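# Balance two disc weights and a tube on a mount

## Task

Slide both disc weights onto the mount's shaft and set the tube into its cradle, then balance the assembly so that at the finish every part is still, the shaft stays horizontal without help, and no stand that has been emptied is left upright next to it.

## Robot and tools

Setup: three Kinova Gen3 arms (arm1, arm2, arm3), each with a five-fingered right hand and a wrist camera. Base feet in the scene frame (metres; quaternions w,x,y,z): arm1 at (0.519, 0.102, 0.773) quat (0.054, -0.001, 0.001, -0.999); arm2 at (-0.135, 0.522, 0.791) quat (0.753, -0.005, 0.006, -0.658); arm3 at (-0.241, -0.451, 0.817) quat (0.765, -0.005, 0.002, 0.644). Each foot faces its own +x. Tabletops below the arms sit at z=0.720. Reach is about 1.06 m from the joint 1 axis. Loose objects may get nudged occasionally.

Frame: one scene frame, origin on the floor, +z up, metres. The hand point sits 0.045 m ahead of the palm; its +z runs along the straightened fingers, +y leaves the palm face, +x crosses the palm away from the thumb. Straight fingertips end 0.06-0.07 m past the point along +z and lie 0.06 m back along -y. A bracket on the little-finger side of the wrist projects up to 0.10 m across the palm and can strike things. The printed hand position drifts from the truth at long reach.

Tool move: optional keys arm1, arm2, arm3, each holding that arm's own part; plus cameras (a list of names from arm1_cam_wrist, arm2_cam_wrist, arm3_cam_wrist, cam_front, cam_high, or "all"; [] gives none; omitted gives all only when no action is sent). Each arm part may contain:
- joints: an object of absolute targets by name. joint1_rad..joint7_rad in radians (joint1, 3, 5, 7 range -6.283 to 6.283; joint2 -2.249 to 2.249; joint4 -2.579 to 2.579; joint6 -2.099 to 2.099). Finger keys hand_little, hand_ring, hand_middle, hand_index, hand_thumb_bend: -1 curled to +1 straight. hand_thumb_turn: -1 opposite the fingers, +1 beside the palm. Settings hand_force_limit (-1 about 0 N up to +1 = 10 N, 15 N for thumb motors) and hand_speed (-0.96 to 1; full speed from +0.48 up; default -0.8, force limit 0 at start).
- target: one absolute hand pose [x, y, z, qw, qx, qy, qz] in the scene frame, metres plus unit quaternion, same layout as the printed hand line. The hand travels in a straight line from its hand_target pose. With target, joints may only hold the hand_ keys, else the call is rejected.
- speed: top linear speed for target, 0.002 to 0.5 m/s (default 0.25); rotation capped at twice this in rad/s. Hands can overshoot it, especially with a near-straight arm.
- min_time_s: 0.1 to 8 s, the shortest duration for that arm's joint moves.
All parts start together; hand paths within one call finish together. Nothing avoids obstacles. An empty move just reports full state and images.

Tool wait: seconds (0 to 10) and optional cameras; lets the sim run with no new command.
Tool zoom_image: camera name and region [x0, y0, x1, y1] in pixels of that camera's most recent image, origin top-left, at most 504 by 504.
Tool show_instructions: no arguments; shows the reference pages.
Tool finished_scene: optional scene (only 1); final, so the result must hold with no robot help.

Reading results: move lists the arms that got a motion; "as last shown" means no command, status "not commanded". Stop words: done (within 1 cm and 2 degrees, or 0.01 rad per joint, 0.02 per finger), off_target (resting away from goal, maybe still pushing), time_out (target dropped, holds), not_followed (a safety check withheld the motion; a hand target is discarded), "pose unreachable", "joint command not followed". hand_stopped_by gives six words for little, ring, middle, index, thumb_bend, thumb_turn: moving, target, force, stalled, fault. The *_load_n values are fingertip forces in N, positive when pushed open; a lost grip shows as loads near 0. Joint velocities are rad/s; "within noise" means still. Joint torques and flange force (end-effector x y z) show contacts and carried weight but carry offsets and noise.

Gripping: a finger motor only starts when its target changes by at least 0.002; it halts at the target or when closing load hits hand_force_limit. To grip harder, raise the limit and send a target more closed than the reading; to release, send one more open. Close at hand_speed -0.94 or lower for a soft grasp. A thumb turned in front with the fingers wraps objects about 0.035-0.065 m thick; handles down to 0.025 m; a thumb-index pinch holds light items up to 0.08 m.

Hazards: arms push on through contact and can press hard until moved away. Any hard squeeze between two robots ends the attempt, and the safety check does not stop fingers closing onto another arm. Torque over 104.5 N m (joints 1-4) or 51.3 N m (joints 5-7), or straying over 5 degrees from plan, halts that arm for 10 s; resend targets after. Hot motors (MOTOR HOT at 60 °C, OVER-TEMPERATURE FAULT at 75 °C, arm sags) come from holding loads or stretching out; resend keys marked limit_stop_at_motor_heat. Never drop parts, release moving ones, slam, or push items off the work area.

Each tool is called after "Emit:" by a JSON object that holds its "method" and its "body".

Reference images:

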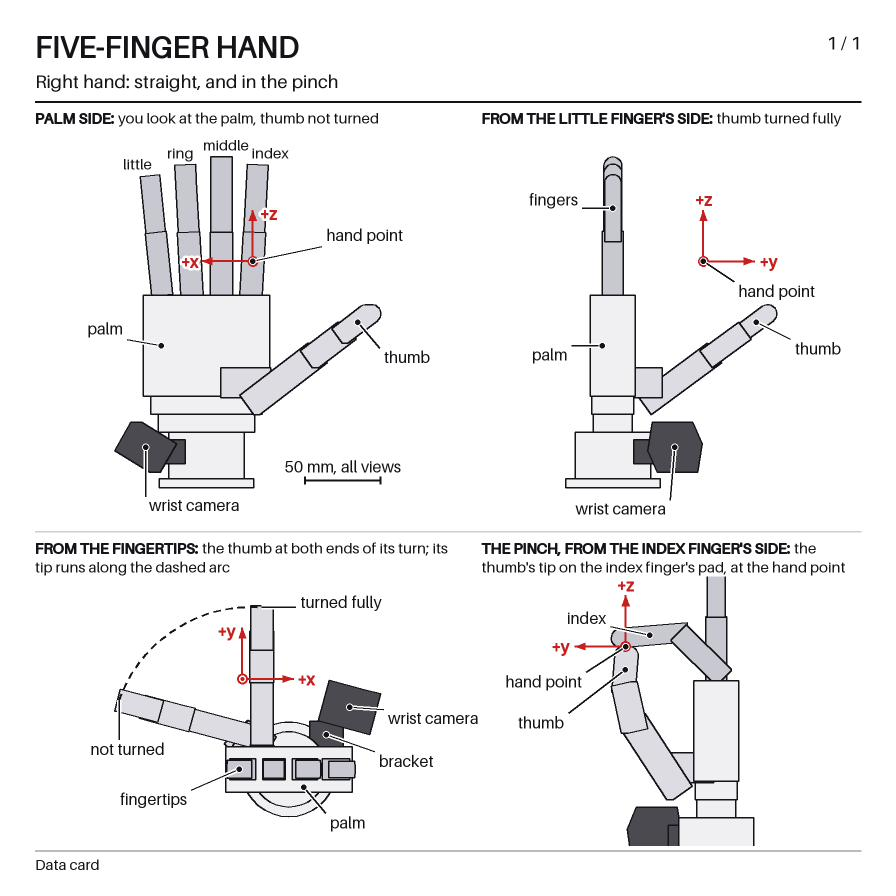

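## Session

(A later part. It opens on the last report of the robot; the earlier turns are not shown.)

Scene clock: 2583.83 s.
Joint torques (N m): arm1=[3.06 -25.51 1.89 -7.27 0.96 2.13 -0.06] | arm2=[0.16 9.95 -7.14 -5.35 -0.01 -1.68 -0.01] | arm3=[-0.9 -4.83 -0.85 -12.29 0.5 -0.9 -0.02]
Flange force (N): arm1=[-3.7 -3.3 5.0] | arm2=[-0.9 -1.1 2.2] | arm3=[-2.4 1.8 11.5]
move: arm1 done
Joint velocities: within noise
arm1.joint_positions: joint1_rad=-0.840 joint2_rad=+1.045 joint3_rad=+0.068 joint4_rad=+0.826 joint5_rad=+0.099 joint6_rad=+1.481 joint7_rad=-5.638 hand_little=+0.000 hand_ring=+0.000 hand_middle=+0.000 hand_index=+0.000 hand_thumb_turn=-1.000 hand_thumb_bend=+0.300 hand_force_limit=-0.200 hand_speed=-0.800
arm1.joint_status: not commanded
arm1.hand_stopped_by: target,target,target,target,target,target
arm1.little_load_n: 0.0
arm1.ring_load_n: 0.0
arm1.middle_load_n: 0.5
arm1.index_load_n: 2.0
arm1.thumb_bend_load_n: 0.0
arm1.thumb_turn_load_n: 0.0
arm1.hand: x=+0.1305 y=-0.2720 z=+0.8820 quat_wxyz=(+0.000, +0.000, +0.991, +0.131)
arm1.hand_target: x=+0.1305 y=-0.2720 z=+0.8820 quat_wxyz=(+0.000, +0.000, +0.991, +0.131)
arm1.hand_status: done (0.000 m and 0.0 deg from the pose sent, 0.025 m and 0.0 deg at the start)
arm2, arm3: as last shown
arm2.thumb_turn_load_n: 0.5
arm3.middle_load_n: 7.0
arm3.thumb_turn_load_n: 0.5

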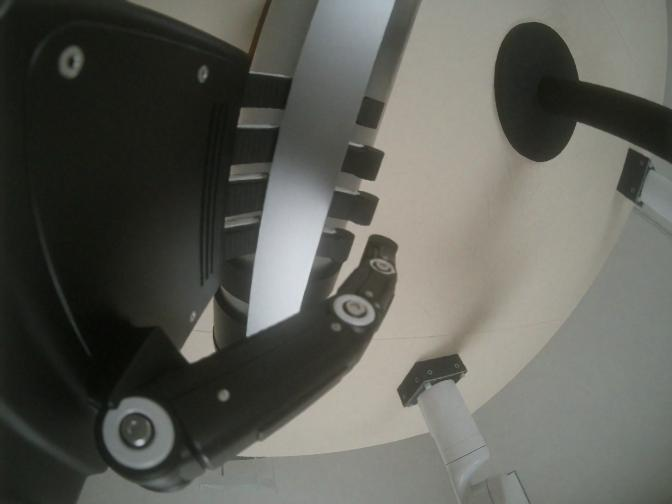

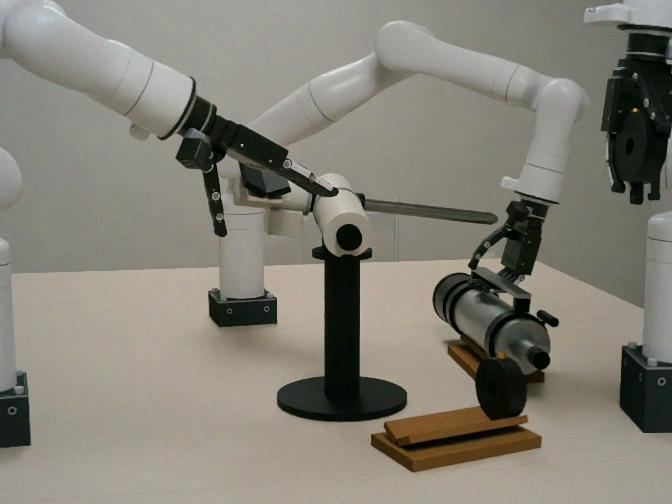

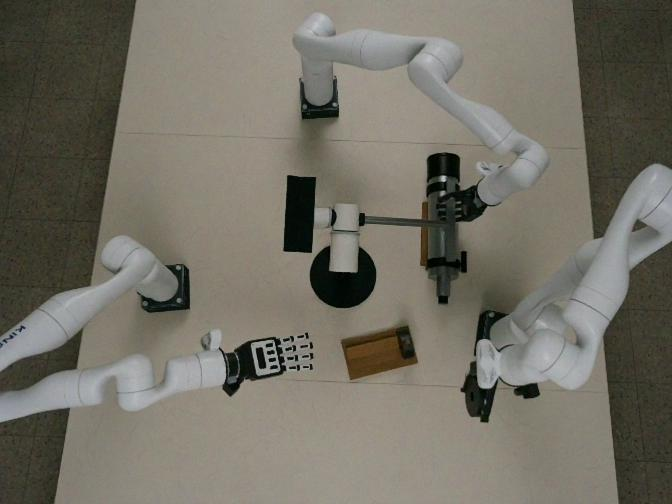

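Emit:
{"method": "move", "body": {"arm1": {"joints": {"hand_little": -0.2, "hand_ring": -0.2, "hand_middle": -0.2, "hand_index": -0.2, "hand_force_limit": 0.2, "hand_speed": -0.8}}}}

Emit:
{"method": "move", "body": {"arm1": {"joints": {"hand_thumb_bend": -0.35, "hand_force_limit": -0.1, "hand_speed": -0.7}}, "cameras": ["arm1_cam_wrist"]}}

Emit:
{"method": "move", "body": {"arm1": {"target": [0.1305, -0.272, 0.895, 0, 0, 0.9914, 0.1306], "speed": 0.02}, "cameras": ["arm1_cam_wrist", "cam_front", "cam_high"]}}

Emit:
{"method": "zoom_image", "body": {"camera": "cam_front", "region": [420, 230, 580, 400]}}

Scene clock: 2595.67 s.
Joint torques (N m): arm1=[2.62 -36.62 3.47 -11.77 2.3 3.64 -0.2] | arm2=[0.22 10.02 -7.09 -5.4 -0.05 -1.72 -0.04] | arm3=[-1.02 -4.85 -0.9 -12.35 0.48 -0.82 -0.05]
Flange force (N): arm1=[-4.2 -6.5 24.2] | arm2=[-0.7 -1.0 2.0] | arm3=[-2.7 1.7 12.0]
move: arm1 off_target
Joint velocities: within noise
arm1.joint_positions: joint1_rad=-0.840 joint2_rad=+1.045 joint3_rad=+0.068 joint4_rad=+0.826 joint5_rad=+0.099 joint6_rad=+1.480 joint7_rad=-5.638 hand_little=-0.164 hand_ring=-0.145 hand_middle=-0.163 hand_index=-0.145 hand_thumb_turn=-1.000 hand_thumb_bend=+0.300 hand_force_limit=+0.200 hand_speed=-0.800
arm1.joint_status: hand_little off_target (ended at -0.164, target -0.200); hand_ring off_target (ended at -0.145, target -0.200); hand_middle off_target (ended at -0.163, target -0.200); hand_index off_target (ended at -0.145, target -0.200); the others done
arm1.hand_stopped_by: force,force,force,force,target,target
arm1.little_load_n: 6.0
arm1.ring_load_n: 5.0
arm1.middle_load_n: 7.5
arm1.index_load_n: 5.0
arm1.thumb_bend_load_n: 0.0
arm1.thumb_turn_load_n: 0.0
arm1.hand: x=+0.1305 y=-0.2720 z=+0.8820 quat_wxyz=(+0.000, +0.000, +0.991, +0.131)
arm1.hand_target: x=+0.1305 y=-0.2720 z=+0.8820 quat_wxyz=(+0.000, +0.000, +0.991, +0.131)
arm1.hand_status: not commanded
arm2, arm3: as last shown
arm2.thumb_turn_load_n: 0.0
arm3.middle_load_n: 7.5
arm3.thumb_bend_load_n: 12.5
arm3.thumb_turn_load_n: 0.0
pictures: none

Scene clock: 2597.47 s.
Joint torques (N m): arm1=[2.24 -35.91 3 -11.51 1.97 3.57 -0.23] | arm2=[0.2 9.98 -7.15 -5.31 -0.08 -1.75 0] | arm3=[-1.01 -4.75 -0.91 -12.25 0.46 -0.88 -0.05]
Flange force (N): arm1=[-3.7 -5.8 23.2] | arm2=[-0.5 -1.2 2.2] | arm3=[-2.7 1.5 11.5]
move: arm1 off_target
Joint velocities: within noise
arm1.joint_positions: joint1_rad=-0.840 joint2_rad=+1.045 joint3_rad=+0.068 joint4_rad=+0.826 joint5_rad=+0.099 joint6_rad=+1.481 joint7_rad=-5.638 hand_little=-0.164 hand_ring=-0.145 hand_middle=-0.163 hand_index=-0.145 hand_thumb_turn=-1.000 hand_thumb_bend=-0.107 hand_force_limit=-0.100 hand_speed=-0.700
arm1.joint_status: hand_thumb_bend off_target (ended at -0.107, target -0.350); the others done
arm1.hand_stopped_by: force,force,force,force,force,target
arm1.little_load_n: 6.0
arm1.ring_load_n: 5.0
arm1.middle_load_n: 7.5
arm1.index_load_n: 5.0
arm1.thumb_bend_load_n: 7.5
arm1.thumb_turn_load_n: 0.0
arm1.hand: x=+0.1305 y=-0.2720 z=+0.8820 quat_wxyz=(+0.000, +0.000, +0.991, +0.131)
arm1.hand_target: x=+0.1305 y=-0.2720 z=+0.8820 quat_wxyz=(+0.000, +0.000, +0.991, +0.131)
arm1.hand_status: not commanded
arm2.joint_positions: joint1_rad=-0.888 joint2_rad=-1.122 joint3_rad=+1.217 joint4_rad=+2.179 joint5_rad=+0.744 joint6_rad=+0.511 joint7_rad=+0.282 hand_little=+1.000 hand_ring=+1.000 hand_middle=+1.000 hand_index=+1.000 hand_thumb_turn=-1.000 hand_thumb_bend=+1.000 hand_force_limit=+0.300 hand_speed=-0.300
arm2.joint_status: not commanded
arm2.hand_stopped_by: target,target,target,target,target,target
arm2.little_load_n: 0.0
arm2.ring_load_n: -0.5
arm2.middle_load_n: 0.0
arm2.index_load_n: 0.0
arm2.thumb_bend_load_n: 0.0
arm2.thumb_turn_load_n: 0.0
arm2.hand: x=-0.3200 y=+0.1600 z=+1.0500 quat_wxyz=(-0.072, +0.119, -0.849, +0.510)
arm2.hand_target: x=-0.3200 y=+0.1600 z=+1.0500 quat_wxyz=(-0.072, +0.119, -0.849, +0.510)
arm2.hand_status: not commanded
arm3.joint_positions: joint1_rad=-1.156 joint2_rad=-0.386 joint3_rad=-0.024 joint4_rad=+2.126 joint5_rad=+0.092 joint6_rad=+1.335 joint7_rad=-2.595 hand_little=+1.000 hand_ring=+1.000 hand_middle=+0.353 hand_index=+0.341 hand_thumb_turn=-1.000 hand_thumb_bend=+0.906 hand_force_limit=+0.550 hand_speed=-0.880
arm3.joint_status: not commanded
arm3.hand_stopped_by: target,target,force,force,force,target
arm3.little_load_n: 0.0
arm3.ring_load_n: 0.0
arm3.middle_load_n: 7.5
arm3.index_load_n: 8.0
arm3.thumb_bend_load_n: 12.0
arm3.thumb_turn_load_n: 0.0
arm3.hand: x=-0.4200 y=-0.2800 z=+1.1200 quat_wxyz=(-0.039, +0.706, -0.706, -0.039)
arm3.hand_target: x=-0.4200 y=-0.2800 z=+1.1200 quat_wxyz=(-0.039, +0.706, -0.706, -0.039)
arm3.hand_status: not commanded

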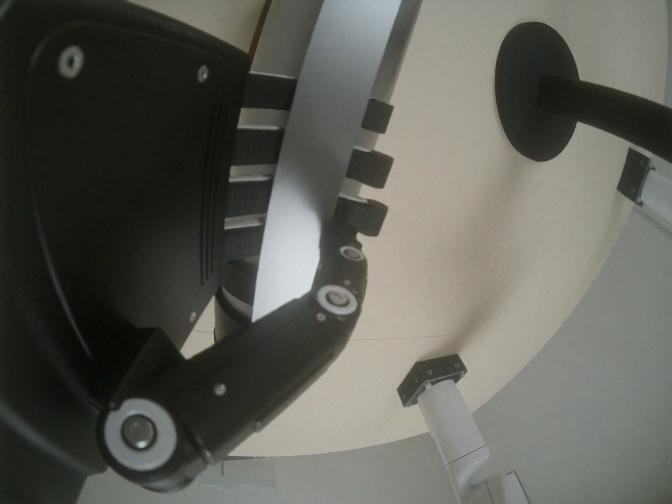

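Scene clock: 2598.60 s.
Joint torques (N m): arm1=[2.11 -39.6 3.51 -13.54 2.45 3.58 -0.21] | arm2=[0.2 10.04 -7.08 -5.31 0 -1.73 -0.05] | arm3=[-0.97 -4.82 -0.86 -12.3 0.48 -0.86 -0.05]
Flange force (N): arm1=[-4.5 -6.2 29.3] | arm2=[-0.4 -1.2 1.8] | arm3=[-2.6 1.7 11.7]
move: arm1 done
Joint velocities: within noise
arm1.joint_positions: joint1_rad=-0.839 joint2_rad=+1.033 joint3_rad=+0.068 joint4_rad=+0.808 joint5_rad=+0.099 joint6_rad=+1.509 joint7_rad=-5.634 hand_little=-0.163 hand_ring=-0.145 hand_middle=-0.163 hand_index=-0.145 hand_thumb_turn=-1.000 hand_thumb_bend=-0.107 hand_force_limit=-0.100 hand_speed=-0.700
arm1.joint_status: not commanded
arm1.hand_stopped_by: force,force,force,force,force,target
arm1.little_load_n: 7.5
arm1.ring_load_n: 6.5
arm1.middle_load_n: 8.5
arm1.index_load_n: 6.0
arm1.thumb_bend_load_n: 7.0
arm1.thumb_turn_load_n: 0.5
arm1.hand: x=+0.1305 y=-0.2720 z=+0.8950 quat_wxyz=(+0.000, +0.000, +0.991, +0.131)
arm1.hand_target: x=+0.1305 y=-0.2720 z=+0.8950 quat_wxyz=(+0.000, +0.000, +0.991, +0.131)
arm1.hand_status: done (0.000 m and 0.0 deg from the pose sent, 0.013 m and 0.0 deg at the start)
arm2, arm3: as last shown
arm2.ring_load_n: 0.0
arm3.middle_load_n: 7.0

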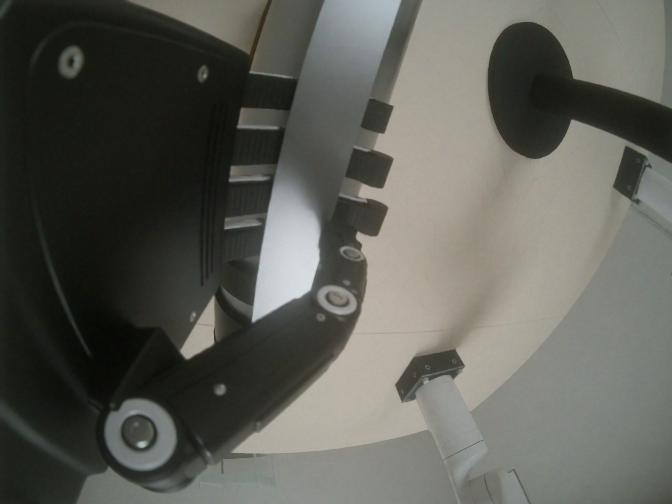

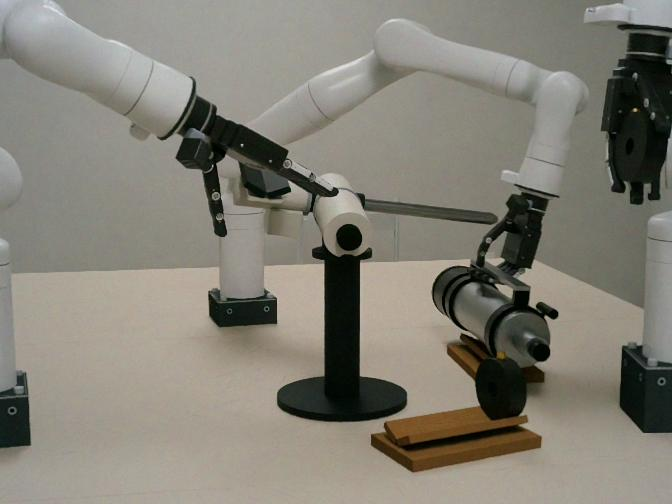

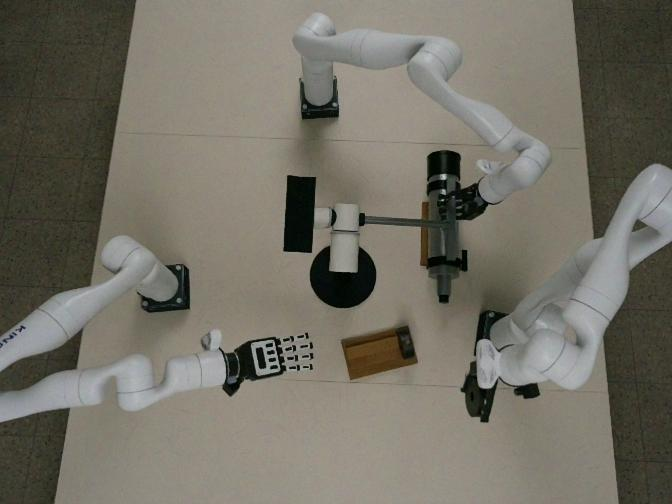

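Scaled by 2.965 from the camera's image (finer frame: 960x720).

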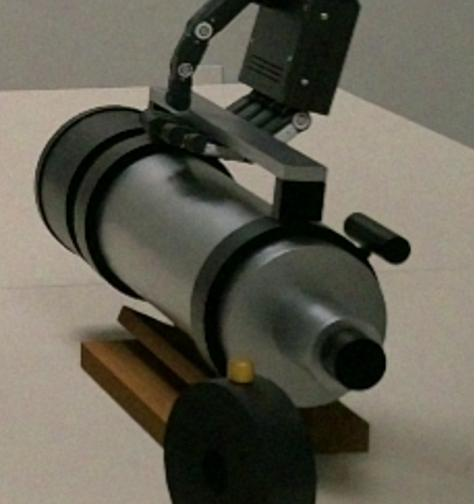

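Emit:
{"method": "move", "body": {"arm1": {"target": [0.1305, -0.274, 0.915, 0, 0, 0.9914, 0.1306], "speed": 0.03}, "cameras": ["arm1_cam_wrist", "cam_front", "cam_high"]}}

Emit:
{"method": "zoom_image", "body": {"camera": "cam_front", "region": [420, 230, 580, 400]}}

Scene clock: 2605.80 s.
Joint torques (N m): arm1=[2.12 -39.71 3.49 -13.81 2.51 3.49 -0.21] | arm2=[0.17 10 -7.05 -5.39 0 -1.74 0] | arm3=[-1.01 -4.89 -0.87 -12.24 0.51 -0.87 -0.06]
Flange force (N): arm1=[-4.6 -6.2 29.4] | arm2=[-0.8 -1.2 1.7] | arm3=[-2.8 1.9 11.6]
move: arm1 done
Joint velocities: within noise
arm1.joint_positions: joint1_rad=-0.841 joint2_rad=+1.022 joint3_rad=+0.070 joint4_rad=+0.767 joint5_rad=+0.098 joint6_rad=+1.561 joint7_rad=-5.629 hand_little=-0.163 hand_ring=-0.145 hand_middle=-0.163 hand_index=-0.145 hand_thumb_turn=-1.000 hand_thumb_bend=-0.107 hand_force_limit=-0.100 hand_speed=-0.700
arm1.joint_status: not commanded
arm1.hand_stopped_by: force,force,force,force,force,target
arm1.little_load_n: 7.5
arm1.ring_load_n: 6.5
arm1.middle_load_n: 8.5
arm1.index_load_n: 6.0
arm1.thumb_bend_load_n: 7.0
arm1.thumb_turn_load_n: 0.5
arm1.hand: x=+0.1305 y=-0.2740 z=+0.9150 quat_wxyz=(+0.000, +0.000, +0.991, +0.131)
arm1.hand_target: x=+0.1305 y=-0.2740 z=+0.9150 quat_wxyz=(+0.000, +0.000, +0.991, +0.131)
arm1.hand_status: done (0.000 m and 0.0 deg from the pose sent, 0.020 m and 0.0 deg at the start)
arm2, arm3: as last shown
arm3.middle_load_n: 7.5

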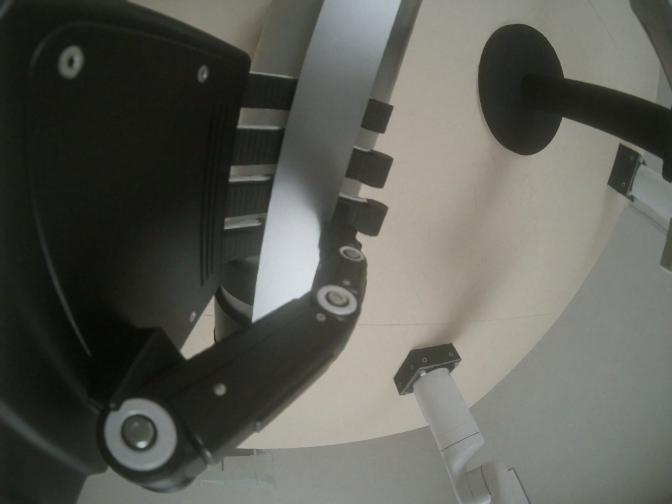

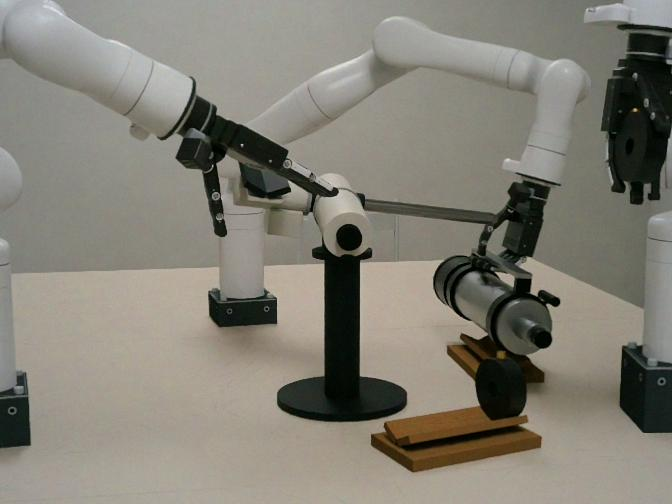

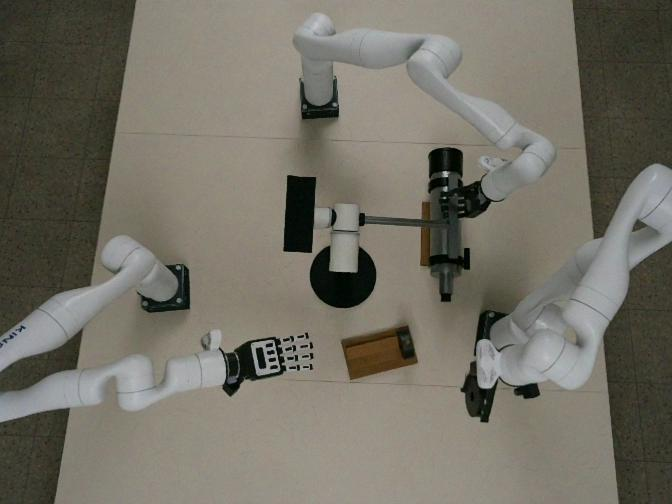

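Scaled by 2.965 from the camera's image (finer frame: 960x720).

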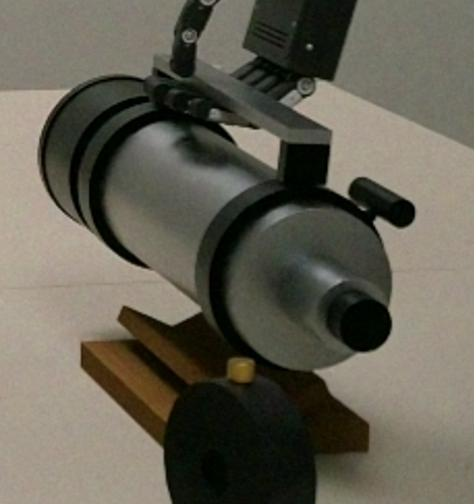

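Emit:
{"method": "move", "body": {"arm1": {"target": [0.20, -0.290, 0.92, 0, 0, 0.9914, 0.1306], "speed": 0.06}}}

Emit:
{"method": "move", "body": {"arm1": {"target": [0.33, -0.290, 0.93, 0, 0, 0.9914, 0.1306], "speed": 0.08}, "cameras": ["arm1_cam_wrist", "cam_front", "cam_high"]}}

Scene clock: 2620.17 s.
Joint torques (N m): arm1=[2.04 -37.66 2.96 -13.41 2.2 3.61 -0.19] | arm2=[0.24 10.05 -7.14 -5.38 0.01 -1.72 -0.03] | arm3=[-1 -4.76 -0.9 -12.29 0.46 -0.88 0.03]
Flange force (N): arm1=[-4.3 -6.0 29.5] | arm2=[-0.5 -1.1 2.1] | arm3=[-2.4 1.7 11.6]
move: arm1 done
Joint velocities: within noise
arm1.joint_positions: joint1_rad=-0.944 joint2_rad=+0.932 joint3_rad=+0.060 joint4_rad=+0.943 joint5_rad=+0.087 joint6_rad=+1.491 joint7_rad=-5.739 hand_little=-0.163 hand_ring=-0.145 hand_middle=-0.163 hand_index=-0.145 hand_thumb_turn=-1.000 hand_thumb_bend=-0.107 hand_force_limit=-0.100 hand_speed=-0.700
arm1.joint_status: not commanded
arm1.hand_stopped_by: force,force,force,force,force,target
arm1.little_load_n: 8.0
arm1.ring_load_n: 7.0
arm1.middle_load_n: 9.0
arm1.index_load_n: 6.0
arm1.thumb_bend_load_n: 7.0
arm1.thumb_turn_load_n: 0.5
arm1.hand: x=+0.2000 y=-0.2900 z=+0.9200 quat_wxyz=(+0.000, +0.000, +0.991, +0.131)
arm1.hand_target: x=+0.2000 y=-0.2900 z=+0.9200 quat_wxyz=(+0.000, +0.000, +0.991, +0.131)
arm1.hand_status: done (0.000 m and 0.0 deg from the pose sent, 0.071 m and 0.0 deg at the start)
arm2, arm3: as last shown
arm3.ring_load_n: -0.5
pictures: none

Scene clock: 2622.30 s.
Joint torques (N m): arm1=[2.18 -33.15 2.03 -12.07 1.51 4.11 -0.21] | arm2=[0.13 10.01 -7.13 -5.3 0.01 -1.67 -0.02] | arm3=[-0.94 -4.82 -0.93 -12.3 0.53 -0.89 0]
Flange force (N): arm1=[-3.8 -6.5 29.4] | arm2=[-0.7 -1.1 2.0] | arm3=[-2.6 1.7 11.6]
move: arm1 done
Joint velocities: within noise
arm1.joint_positions: joint1_rad=-1.132 joint2_rad=+0.768 joint3_rad=+0.036 joint4_rad=+1.246 joint5_rad=+0.065 joint6_rad=+1.373 joint7_rad=-5.943 hand_little=-0.163 hand_ring=-0.145 hand_middle=-0.163 hand_index=-0.145 hand_thumb_turn=-1.000 hand_thumb_bend=-0.107 hand_force_limit=-0.100 hand_speed=-0.700
arm1.joint_status: not commanded
arm1.hand_stopped_by: force,force,force,force,force,target
arm1.little_load_n: 8.0
arm1.ring_load_n: 7.0
arm1.middle_load_n: 9.0
arm1.index_load_n: 6.0
arm1.thumb_bend_load_n: 7.0
arm1.thumb_turn_load_n: 0.5
arm1.hand: x=+0.3300 y=-0.2900 z=+0.9300 quat_wxyz=(+0.000, +0.000, +0.991, +0.131)
arm1.hand_target: x=+0.3300 y=-0.2900 z=+0.9300 quat_wxyz=(+0.000, +0.000, +0.991, +0.131)
arm1.hand_status: done (0.000 m and 0.0 deg from the pose sent, 0.130 m and 0.0 deg at the start)
arm2, arm3: as last shown
arm2.middle_load_n: 0.5
arm3.ring_load_n: 0.0
arm3.middle_load_n: 7.0

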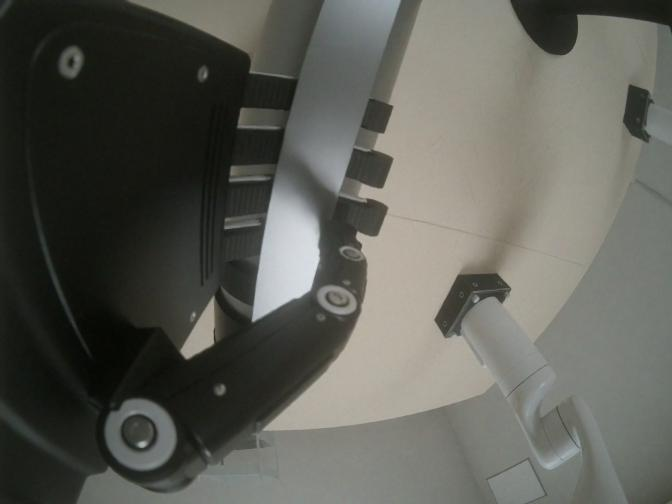

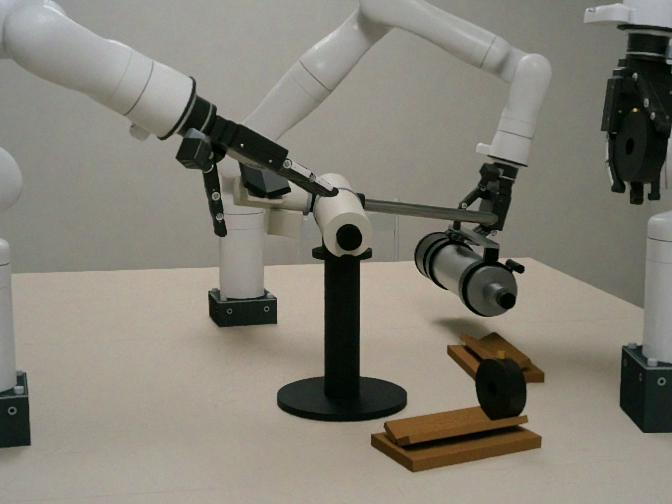

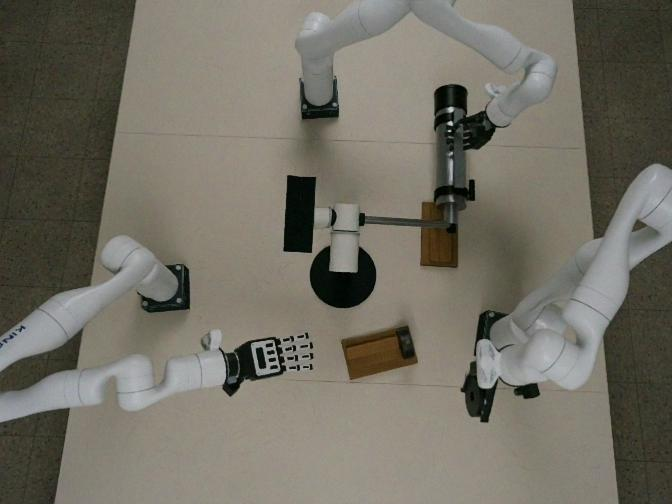

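Emit:
{"method": "move", "body": {"arm1": {"target": [0.345, -0.31, 0.95, 0, 0, 0.9914, 0.1306], "speed": 0.08}}}

Emit:
{"method": "move", "body": {"arm1": {"target": [0.345, -0.31, 1.15, 0, 0, 0.9914, 0.1306], "speed": 0.1}, "cameras": ["arm1_cam_wrist", "cam_front", "cam_high"]}}

Scene clock: 2655.07 s.
Joint torques (N m): arm1=[1.99 -33.87 1.71 -12.64 1.27 4.03 -0.18] | arm2=[0.2 9.98 -7.07 -5.38 0.03 -1.7 -0.04] | arm3=[-0.95 -4.76 -0.91 -12.25 0.44 -0.87 -0.06]
Flange force (N): arm1=[-3.5 -6.0 29.5] | arm2=[-0.8 -1.2 1.9] | arm3=[-2.7 1.5 11.5]
move: arm1 done
Joint velocities: within noise
arm1.joint_positions: joint1_rad=-1.165 joint2_rad=+0.779 joint3_rad=+0.034 joint4_rad=+1.155 joint5_rad=+0.056 joint6_rad=+1.456 joint7_rad=-5.971 hand_little=-0.163 hand_ring=-0.145 hand_middle=-0.163 hand_index=-0.145 hand_thumb_turn=-1.000 hand_thumb_bend=-0.107 hand_force_limit=-0.100 hand_speed=-0.700
arm1.joint_status: not commanded
arm1.hand_stopped_by: force,force,force,force,force,target
arm1.little_load_n: 8.0
arm1.ring_load_n: 7.0
arm1.middle_load_n: 9.0
arm1.index_load_n: 6.0
arm1.thumb_bend_load_n: 7.0
arm1.thumb_turn_load_n: 0.5
arm1.hand: x=+0.3450 y=-0.3100 z=+0.9500 quat_wxyz=(+0.000, +0.000, +0.991, +0.131)
arm1.hand_target: x=+0.3450 y=-0.3100 z=+0.9500 quat_wxyz=(+0.000, +0.000, +0.991, +0.131)
arm1.hand_status: done (0.000 m and 0.0 deg from the pose sent, 0.032 m and 0.0 deg at the start)
arm2, arm3: as last shown
arm2.middle_load_n: 0.0
pictures: none

Scene clock: 2657.67 s.
Joint torques (N m): arm1=[2.13 -33.72 1.76 -13.19 1.39 4.03 -0.23] | arm2=[0.26 9.96 -7.1 -5.38 -0.04 -1.73 0] | arm3=[-0.97 -4.83 -0.89 -12.14 0.53 -0.87 0.03]
Flange force (N): arm1=[-4.4 -4.9 32.3] | arm2=[-0.8 -1.2 2.2] | arm3=[-2.6 2.0 11.2]
move: arm1 done
Joint velocities: within noise
arm1.joint_positions: joint1_rad=-1.164 joint2_rad=+0.745 joint3_rad=+0.058 joint4_rad=+0.574 joint5_rad=+0.052 joint6_rad=+2.069 joint7_rad=-5.917 hand_little=-0.163 hand_ring=-0.145 hand_middle=-0.163 hand_index=-0.145 hand_thumb_turn=-1.000 hand_thumb_bend=-0.107 hand_force_limit=-0.100 hand_speed=-0.700
arm1.joint_status: not commanded
arm1.hand_stopped_by: force,force,force,force,force,target
arm1.little_load_n: 7.5
arm1.ring_load_n: 6.5
arm1.middle_load_n: 9.0
arm1.index_load_n: 6.0
arm1.thumb_bend_load_n: 7.0
arm1.thumb_turn_load_n: 0.5
arm1.hand: x=+0.3450 y=-0.3100 z=+1.1500 quat_wxyz=(+0.000, +0.000, +0.991, +0.131)
arm1.hand_target: x=+0.3450 y=-0.3100 z=+1.1500 quat_wxyz=(+0.000, +0.000, +0.991, +0.131)
arm1.hand_status: done (0.000 m and 0.0 deg from the pose sent, 0.200 m and 0.0 deg at the start)
arm2, arm3: as last shown
arm3.middle_load_n: 7.5

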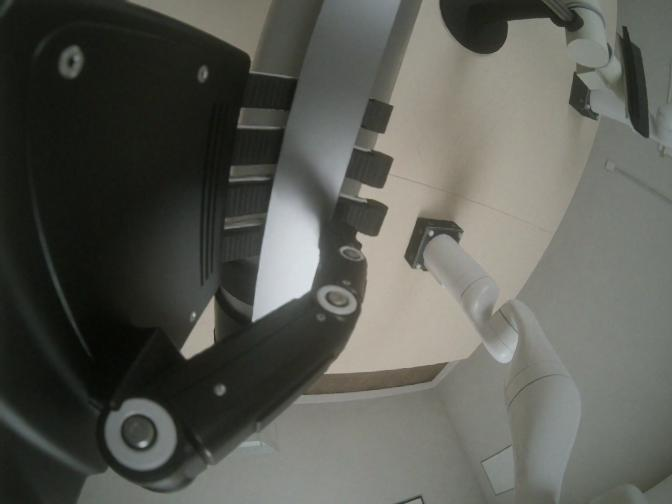

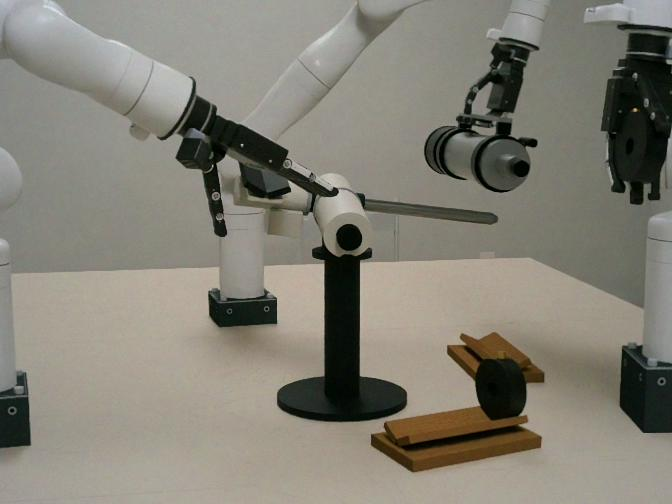

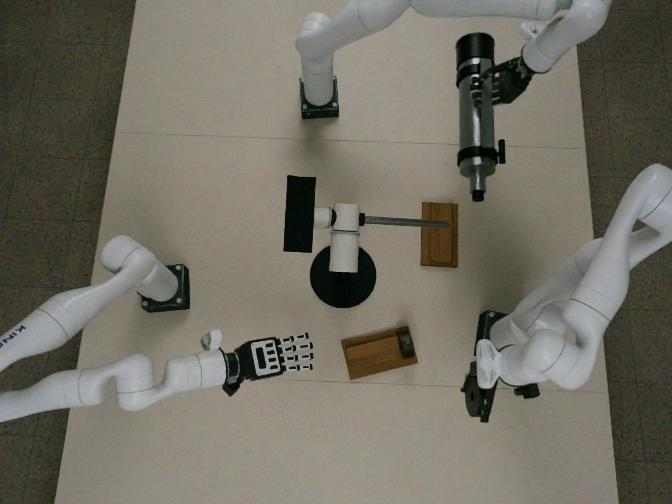

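Emit:
{"method": "move", "body": {"arm2": {"target": [-0.36, 0.36, 1.10, -0.072, 0.119, -0.849, 0.510], "speed": 0.2}, "cameras": ["arm2_cam_wrist", "cam_front", "cam_high"]}}

Emit:
{"method": "zoom_image", "body": {"camera": "cam_front", "region": [220, 120, 400, 270]}}

Emit:
{"method": "zoom_image", "body": {"camera": "cam_high", "region": [260, 160, 400, 280]}}

Scene clock: 2682.03 s.
Joint torques (N m): arm1=[2.14 -33.78 1.71 -13.1 1.32 4.12 -0.24] | arm2=[0.07 11.69 -6.33 -4.92 -0.81 -1.41 -0.01] | arm3=[-0.97 -4.86 -0.91 -12.27 0.53 -0.85 0.01]
Flange force (N): arm1=[-4.2 -5.4 32.0] | arm2=[0.4 -2.0 0.8] | arm3=[-2.6 1.9 11.7]
move: arm2 done
Joint velocities: within noise
arm1, arm3: as last shown
arm1.thumb_bend_load_n: 7.5
arm2.joint_positions: joint1_rad=-0.445 joint2_rad=-1.375 joint3_rad=+0.874 joint4_rad=+2.022 joint5_rad=+0.438 joint6_rad=+1.150 joint7_rad=+0.571 hand_little=+1.000 hand_ring=+1.000 hand_middle=+1.000 hand_index=+1.000 hand_thumb_turn=-1.000 hand_thumb_bend=+1.000 hand_force_limit=+0.300 hand_speed=-0.300
arm2.joint_status: not commanded
arm2.hand_stopped_by: target,target,target,target,target,target
arm2.little_load_n: 0.0
arm2.ring_load_n: 0.0
arm2.middle_load_n: 0.0
arm2.index_load_n: 0.0
arm2.thumb_bend_load_n: 0.0
arm2.thumb_turn_load_n: 0.0
arm2.hand: x=-0.3600 y=+0.3600 z=+1.1000 quat_wxyz=(-0.072, +0.119, -0.849, +0.510)
arm2.hand_target: x=-0.3600 y=+0.3600 z=+1.1000 quat_wxyz=(-0.072, +0.119, -0.849, +0.510)
arm2.hand_status: done (0.000 m and 0.0 deg from the pose sent, 0.210 m and 0.1 deg at the start)

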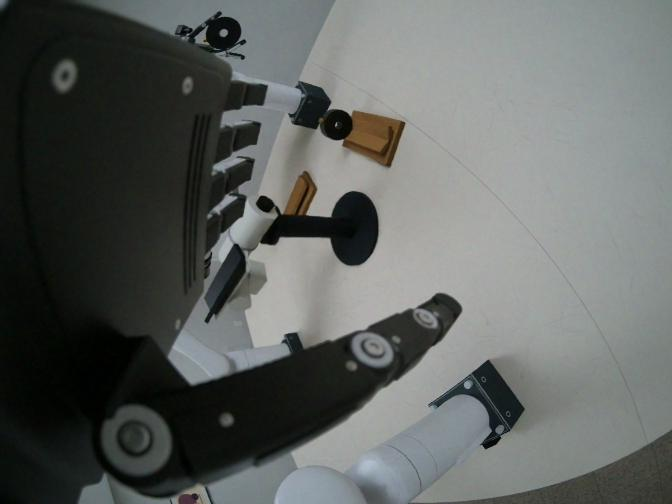

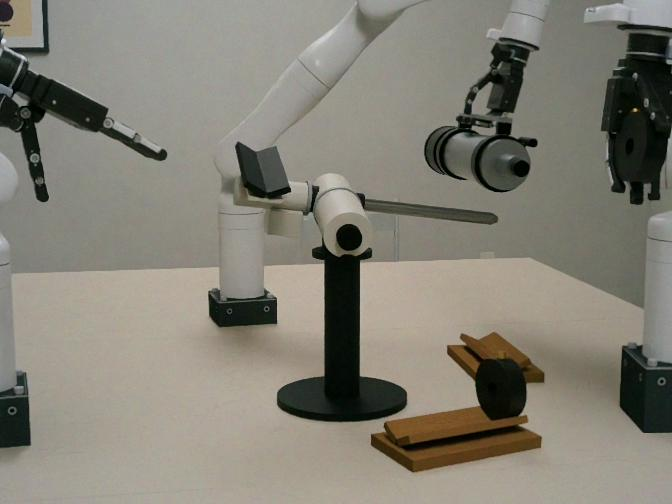

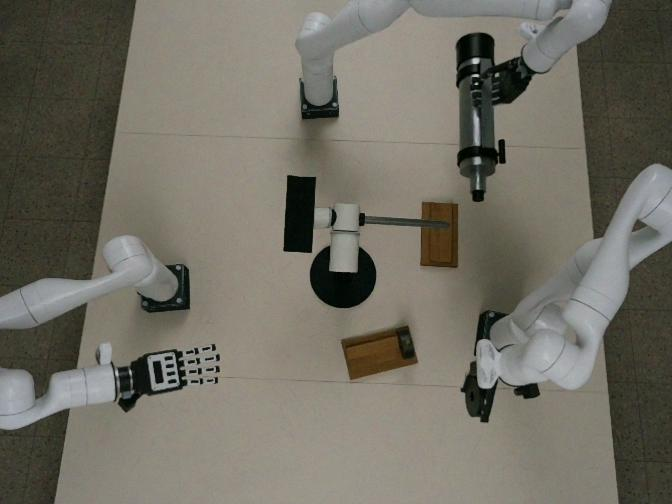

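Scaled by 2.800 from the camera's image (finer frame: 960x720).

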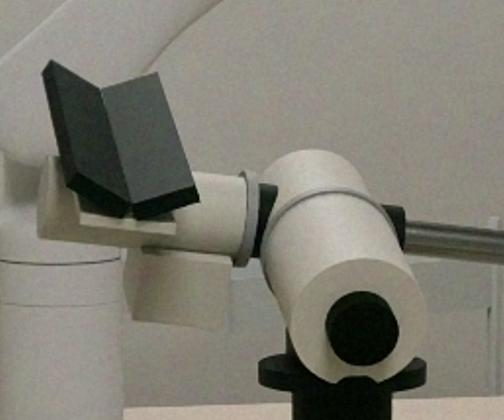

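Scaled by 3.600 from the camera's image (finer frame: 960x720).

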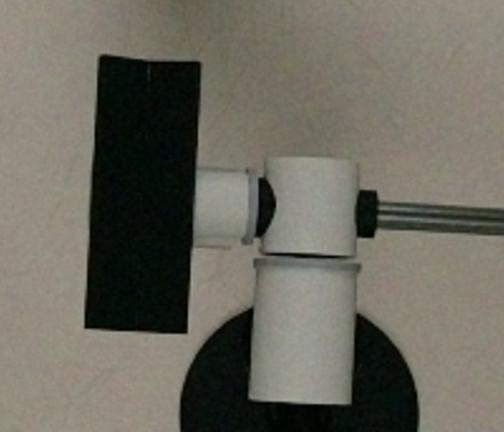

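Emit:
{"method": "move", "body": {"arm1": {"target": [0.345, -0.31, 0.95, 0, 0, 0.9914, 0.1306], "speed": 0.1}}}

Emit:
{"method": "move", "body": {"arm1": {"target": [0.20, -0.290, 0.92, 0, 0, 0.9914, 0.1306], "speed": 0.08}}}

Emit:
{"method": "move", "body": {"arm1": {"target": [0.1305, -0.274, 0.915, 0, 0, 0.9914, 0.1306], "speed": 0.06}}}

Emit:
{"method": "move", "body": {"arm1": {"target": [0.1305, -0.272, 0.895, 0, 0, 0.9914, 0.1306], "speed": 0.03}, "cameras": ["cam_front", "cam_high"]}}

Emit:
{"method": "zoom_image", "body": {"camera": "cam_front", "region": [420, 230, 580, 400]}}

Emit:
{"method": "zoom_image", "body": {"camera": "cam_high", "region": [400, 140, 540, 320]}}

Scene clock: 2793.40 s.
Joint torques (N m): arm1=[2.03 -33.83 1.72 -12.47 1.26 4.19 -0.15] | arm2=[0.05 11.67 -6.36 -4.95 -0.79 -1.42 -0.03] | arm3=[-0.91 -4.83 -0.85 -12.41 0.5 -0.84 -0.07]
Flange force (N): arm1=[-3.5 -6.4 29.5] | arm2=[0.3 -1.9 0.8] | arm3=[-2.5 1.7 12.1]
move: arm1 done
Joint velocities: within noise
arm1.joint_positions: joint1_rad=-1.166 joint2_rad=+0.779 joint3_rad=+0.035 joint4_rad=+1.155 joint5_rad=+0.056 joint6_rad=+1.456 joint7_rad=-5.971 hand_little=-0.163 hand_ring=-0.145 hand_middle=-0.163 hand_index=-0.145 hand_thumb_turn=-1.000 hand_thumb_bend=-0.107 hand_force_limit=-0.100 hand_speed=-0.700
arm1.joint_status: not commanded
arm1.hand_stopped_by: force,force,force,force,force,target
arm1.little_load_n: 8.0
arm1.ring_load_n: 7.0
arm1.middle_load_n: 9.0
arm1.index_load_n: 6.5
arm1.thumb_bend_load_n: 7.0
arm1.thumb_turn_load_n: 0.5
arm1.hand: x=+0.3450 y=-0.3100 z=+0.9500 quat_wxyz=(+0.000, +0.000, +0.991, +0.131)
arm1.hand_target: x=+0.3450 y=-0.3100 z=+0.9500 quat_wxyz=(+0.000, +0.000, +0.991, +0.131)
arm1.hand_status: done (0.000 m and 0.0 deg from the pose sent, 0.200 m and 0.0 deg at the start)
arm2: as last shown
arm2.index_load_n: -0.5
arm2.thumb_bend_load_n: -0.5
arm3.joint_positions: joint1_rad=-1.156 joint2_rad=-0.386 joint3_rad=-0.024 joint4_rad=+2.126 joint5_rad=+0.092 joint6_rad=+1.335 joint7_rad=-2.595 hand_little=+1.000 hand_ring=+1.000 hand_middle=+0.353 hand_index=+0.341 hand_thumb_turn=-1.000 hand_thumb_bend=+0.906 hand_force_limit=+0.550 hand_speed=-0.880
arm3.joint_status: not commanded
arm3.hand_stopped_by: target,target,force,force,force,target
arm3.little_load_n: 0.0
arm3.ring_load_n: 0.0
arm3.middle_load_n: 7.5
arm3.index_load_n: 8.0
arm3.thumb_bend_load_n: 12.0
arm3.thumb_turn_load_n: 0.0
arm3.hand: x=-0.4200 y=-0.2800 z=+1.1200 quat_wxyz=(-0.039, +0.706, -0.706, -0.039)
arm3.hand_target: x=-0.4200 y=-0.2800 z=+1.1200 quat_wxyz=(-0.039, +0.706, -0.706, -0.039)
arm3.hand_status: not commanded
pictures: none

Scene clock: 2795.77 s.
Joint torques (N m): arm1=[2.12 -37.4 2.91 -12.93 2.05 3.99 -0.21] | arm2=[0.09 11.7 -6.41 -4.84 -0.81 -1.48 -0.04] | arm3=[-0.96 -4.83 -0.98 -12.26 0.45 -0.88 -0.04]
Flange force (N): arm1=[-3.7 -6.8 29.2] | arm2=[0.8 -1.9 0.5] | arm3=[-3.0 1.6 11.6]
move: arm1 done
Joint velocities: within noise
arm1.joint_positions: joint1_rad=-0.944 joint2_rad=+0.932 joint3_rad=+0.059 joint4_rad=+0.943 joint5_rad=+0.088 joint6_rad=+1.491 joint7_rad=-5.739 hand_little=-0.163 hand_ring=-0.145 hand_middle=-0.163 hand_index=-0.145 hand_thumb_turn=-1.000 hand_thumb_bend=-0.107 hand_force_limit=-0.100 hand_speed=-0.700
arm1.joint_status: not commanded
arm1.hand_stopped_by: force,force,force,force,force,target
arm1.little_load_n: 7.0
arm1.ring_load_n: 6.0
arm1.middle_load_n: 9.0
arm1.index_load_n: 6.5
arm1.thumb_bend_load_n: 7.0
arm1.thumb_turn_load_n: 0.5
arm1.hand: x=+0.2000 y=-0.2900 z=+0.9200 quat_wxyz=(+0.000, +0.000, +0.991, +0.131)
arm1.hand_target: x=+0.2000 y=-0.2900 z=+0.9200 quat_wxyz=(+0.000, +0.000, +0.991, +0.131)
arm1.hand_status: done (0.000 m and 0.0 deg from the pose sent, 0.149 m and 0.0 deg at the start)
arm2, arm3: as last shown
arm2.index_load_n: 0.0
arm2.thumb_bend_load_n: 0.0
arm3.middle_load_n: 7.0
arm3.thumb_bend_load_n: 12.5
pictures: none

Scene clock: 2797.47 s.
Joint torques (N m): arm1=[2.16 -39.53 3.44 -13.6 2.44 3.74 -0.24] | arm2=[0.02 11.79 -6.37 -4.87 -0.81 -1.45 -0.02] | arm3=[-0.98 -4.89 -0.85 -12.27 0.45 -0.84 -0.03]
Flange force (N): arm1=[-4.6 -6.2 29.5] | arm2=[0.5 -1.7 0.5] | arm3=[-2.7 2.0 11.7]
move: arm1 done
Joint velocities: within noise
arm1.joint_positions: joint1_rad=-0.840 joint2_rad=+1.022 joint3_rad=+0.069 joint4_rad=+0.767 joint5_rad=+0.099 joint6_rad=+1.562 joint7_rad=-5.629 hand_little=-0.163 hand_ring=-0.145 hand_middle=-0.163 hand_index=-0.145 hand_thumb_turn=-1.000 hand_thumb_bend=-0.107 hand_force_limit=-0.100 hand_speed=-0.700
arm1.joint_status: not commanded
arm1.hand_stopped_by: force,force,force,force,force,target
arm1.little_load_n: 7.0
arm1.ring_load_n: 6.5
arm1.middle_load_n: 9.0
arm1.index_load_n: 7.0
arm1.thumb_bend_load_n: 7.0
arm1.thumb_turn_load_n: 0.5
arm1.hand: x=+0.1305 y=-0.2740 z=+0.9150 quat_wxyz=(+0.000, +0.000, +0.991, +0.131)
arm1.hand_target: x=+0.1305 y=-0.2740 z=+0.9150 quat_wxyz=(+0.000, +0.000, +0.991, +0.131)
arm1.hand_status: done (0.000 m and 0.0 deg from the pose sent, 0.071 m and 0.0 deg at the start)
arm2, arm3: as last shown
arm3.thumb_bend_load_n: 12.0
pictures: none

Scene clock: 2798.63 s.
Joint torques (N m): arm1=[2.09 -39.64 3.49 -13.57 2.5 3.53 -0.19] | arm2=[0.05 11.77 -6.41 -4.86 -0.82 -1.45 0.04] | arm3=[-0.98 -4.82 -0.87 -12.18 0.46 -0.89 -0.01]
Flange force (N): arm1=[-4.5 -6.3 29.2] | arm2=[0.6 -1.8 0.6] | arm3=[-2.6 1.9 11.3]
move: arm1 done
Joint velocities: within noise
arm1.joint_positions: joint1_rad=-0.839 joint2_rad=+1.033 joint3_rad=+0.068 joint4_rad=+0.808 joint5_rad=+0.100 joint6_rad=+1.509 joint7_rad=-5.634 hand_little=-0.163 hand_ring=-0.145 hand_middle=-0.163 hand_index=-0.145 hand_thumb_turn=-1.000 hand_thumb_bend=-0.107 hand_force_limit=-0.100 hand_speed=-0.700
arm1.joint_status: not commanded
arm1.hand_stopped_by: force,force,force,force,force,target
arm1.little_load_n: 7.5
arm1.ring_load_n: 6.5
arm1.middle_load_n: 9.0
arm1.index_load_n: 6.0
arm1.thumb_bend_load_n: 7.0
arm1.thumb_turn_load_n: 1.0
arm1.hand: x=+0.1305 y=-0.2720 z=+0.8950 quat_wxyz=(+0.000, +0.000, +0.991, +0.131)
arm1.hand_target: x=+0.1305 y=-0.2720 z=+0.8950 quat_wxyz=(+0.000, +0.000, +0.991, +0.131)
arm1.hand_status: done (0.000 m and 0.0 deg from the pose sent, 0.020 m and 0.0 deg at the start)
arm2, arm3: as last shown

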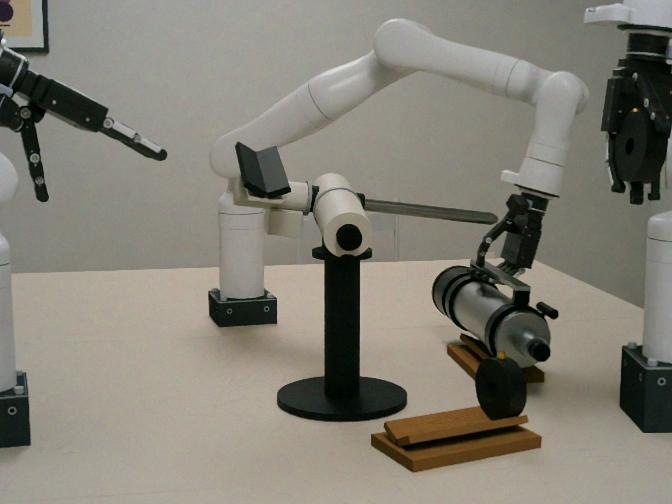

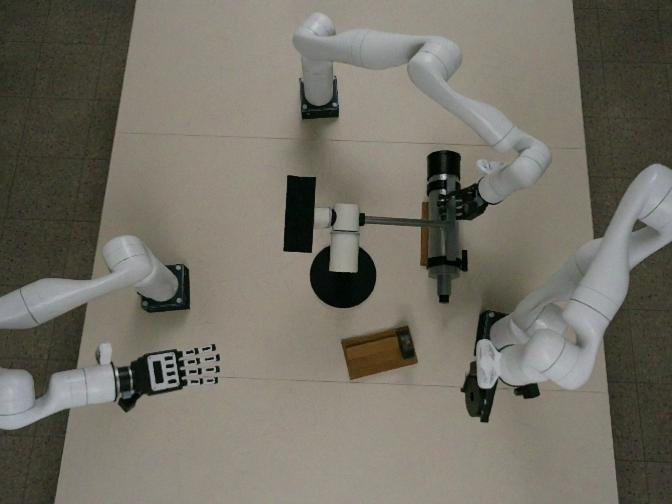

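Scaled by 2.965 from the camera's image (finer frame: 960x720).

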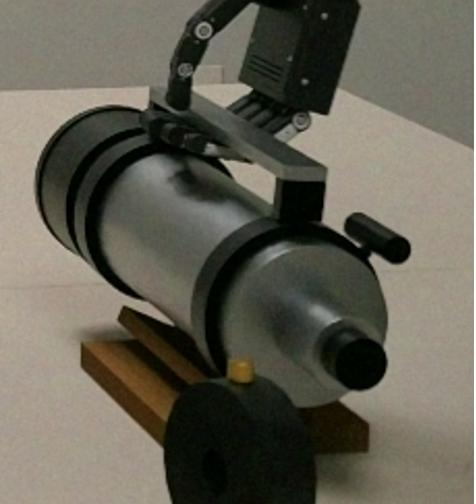

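Scaled by 2.800 from the camera's image (finer frame: 960x720).

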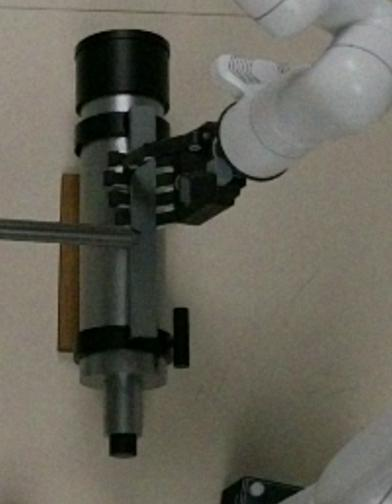

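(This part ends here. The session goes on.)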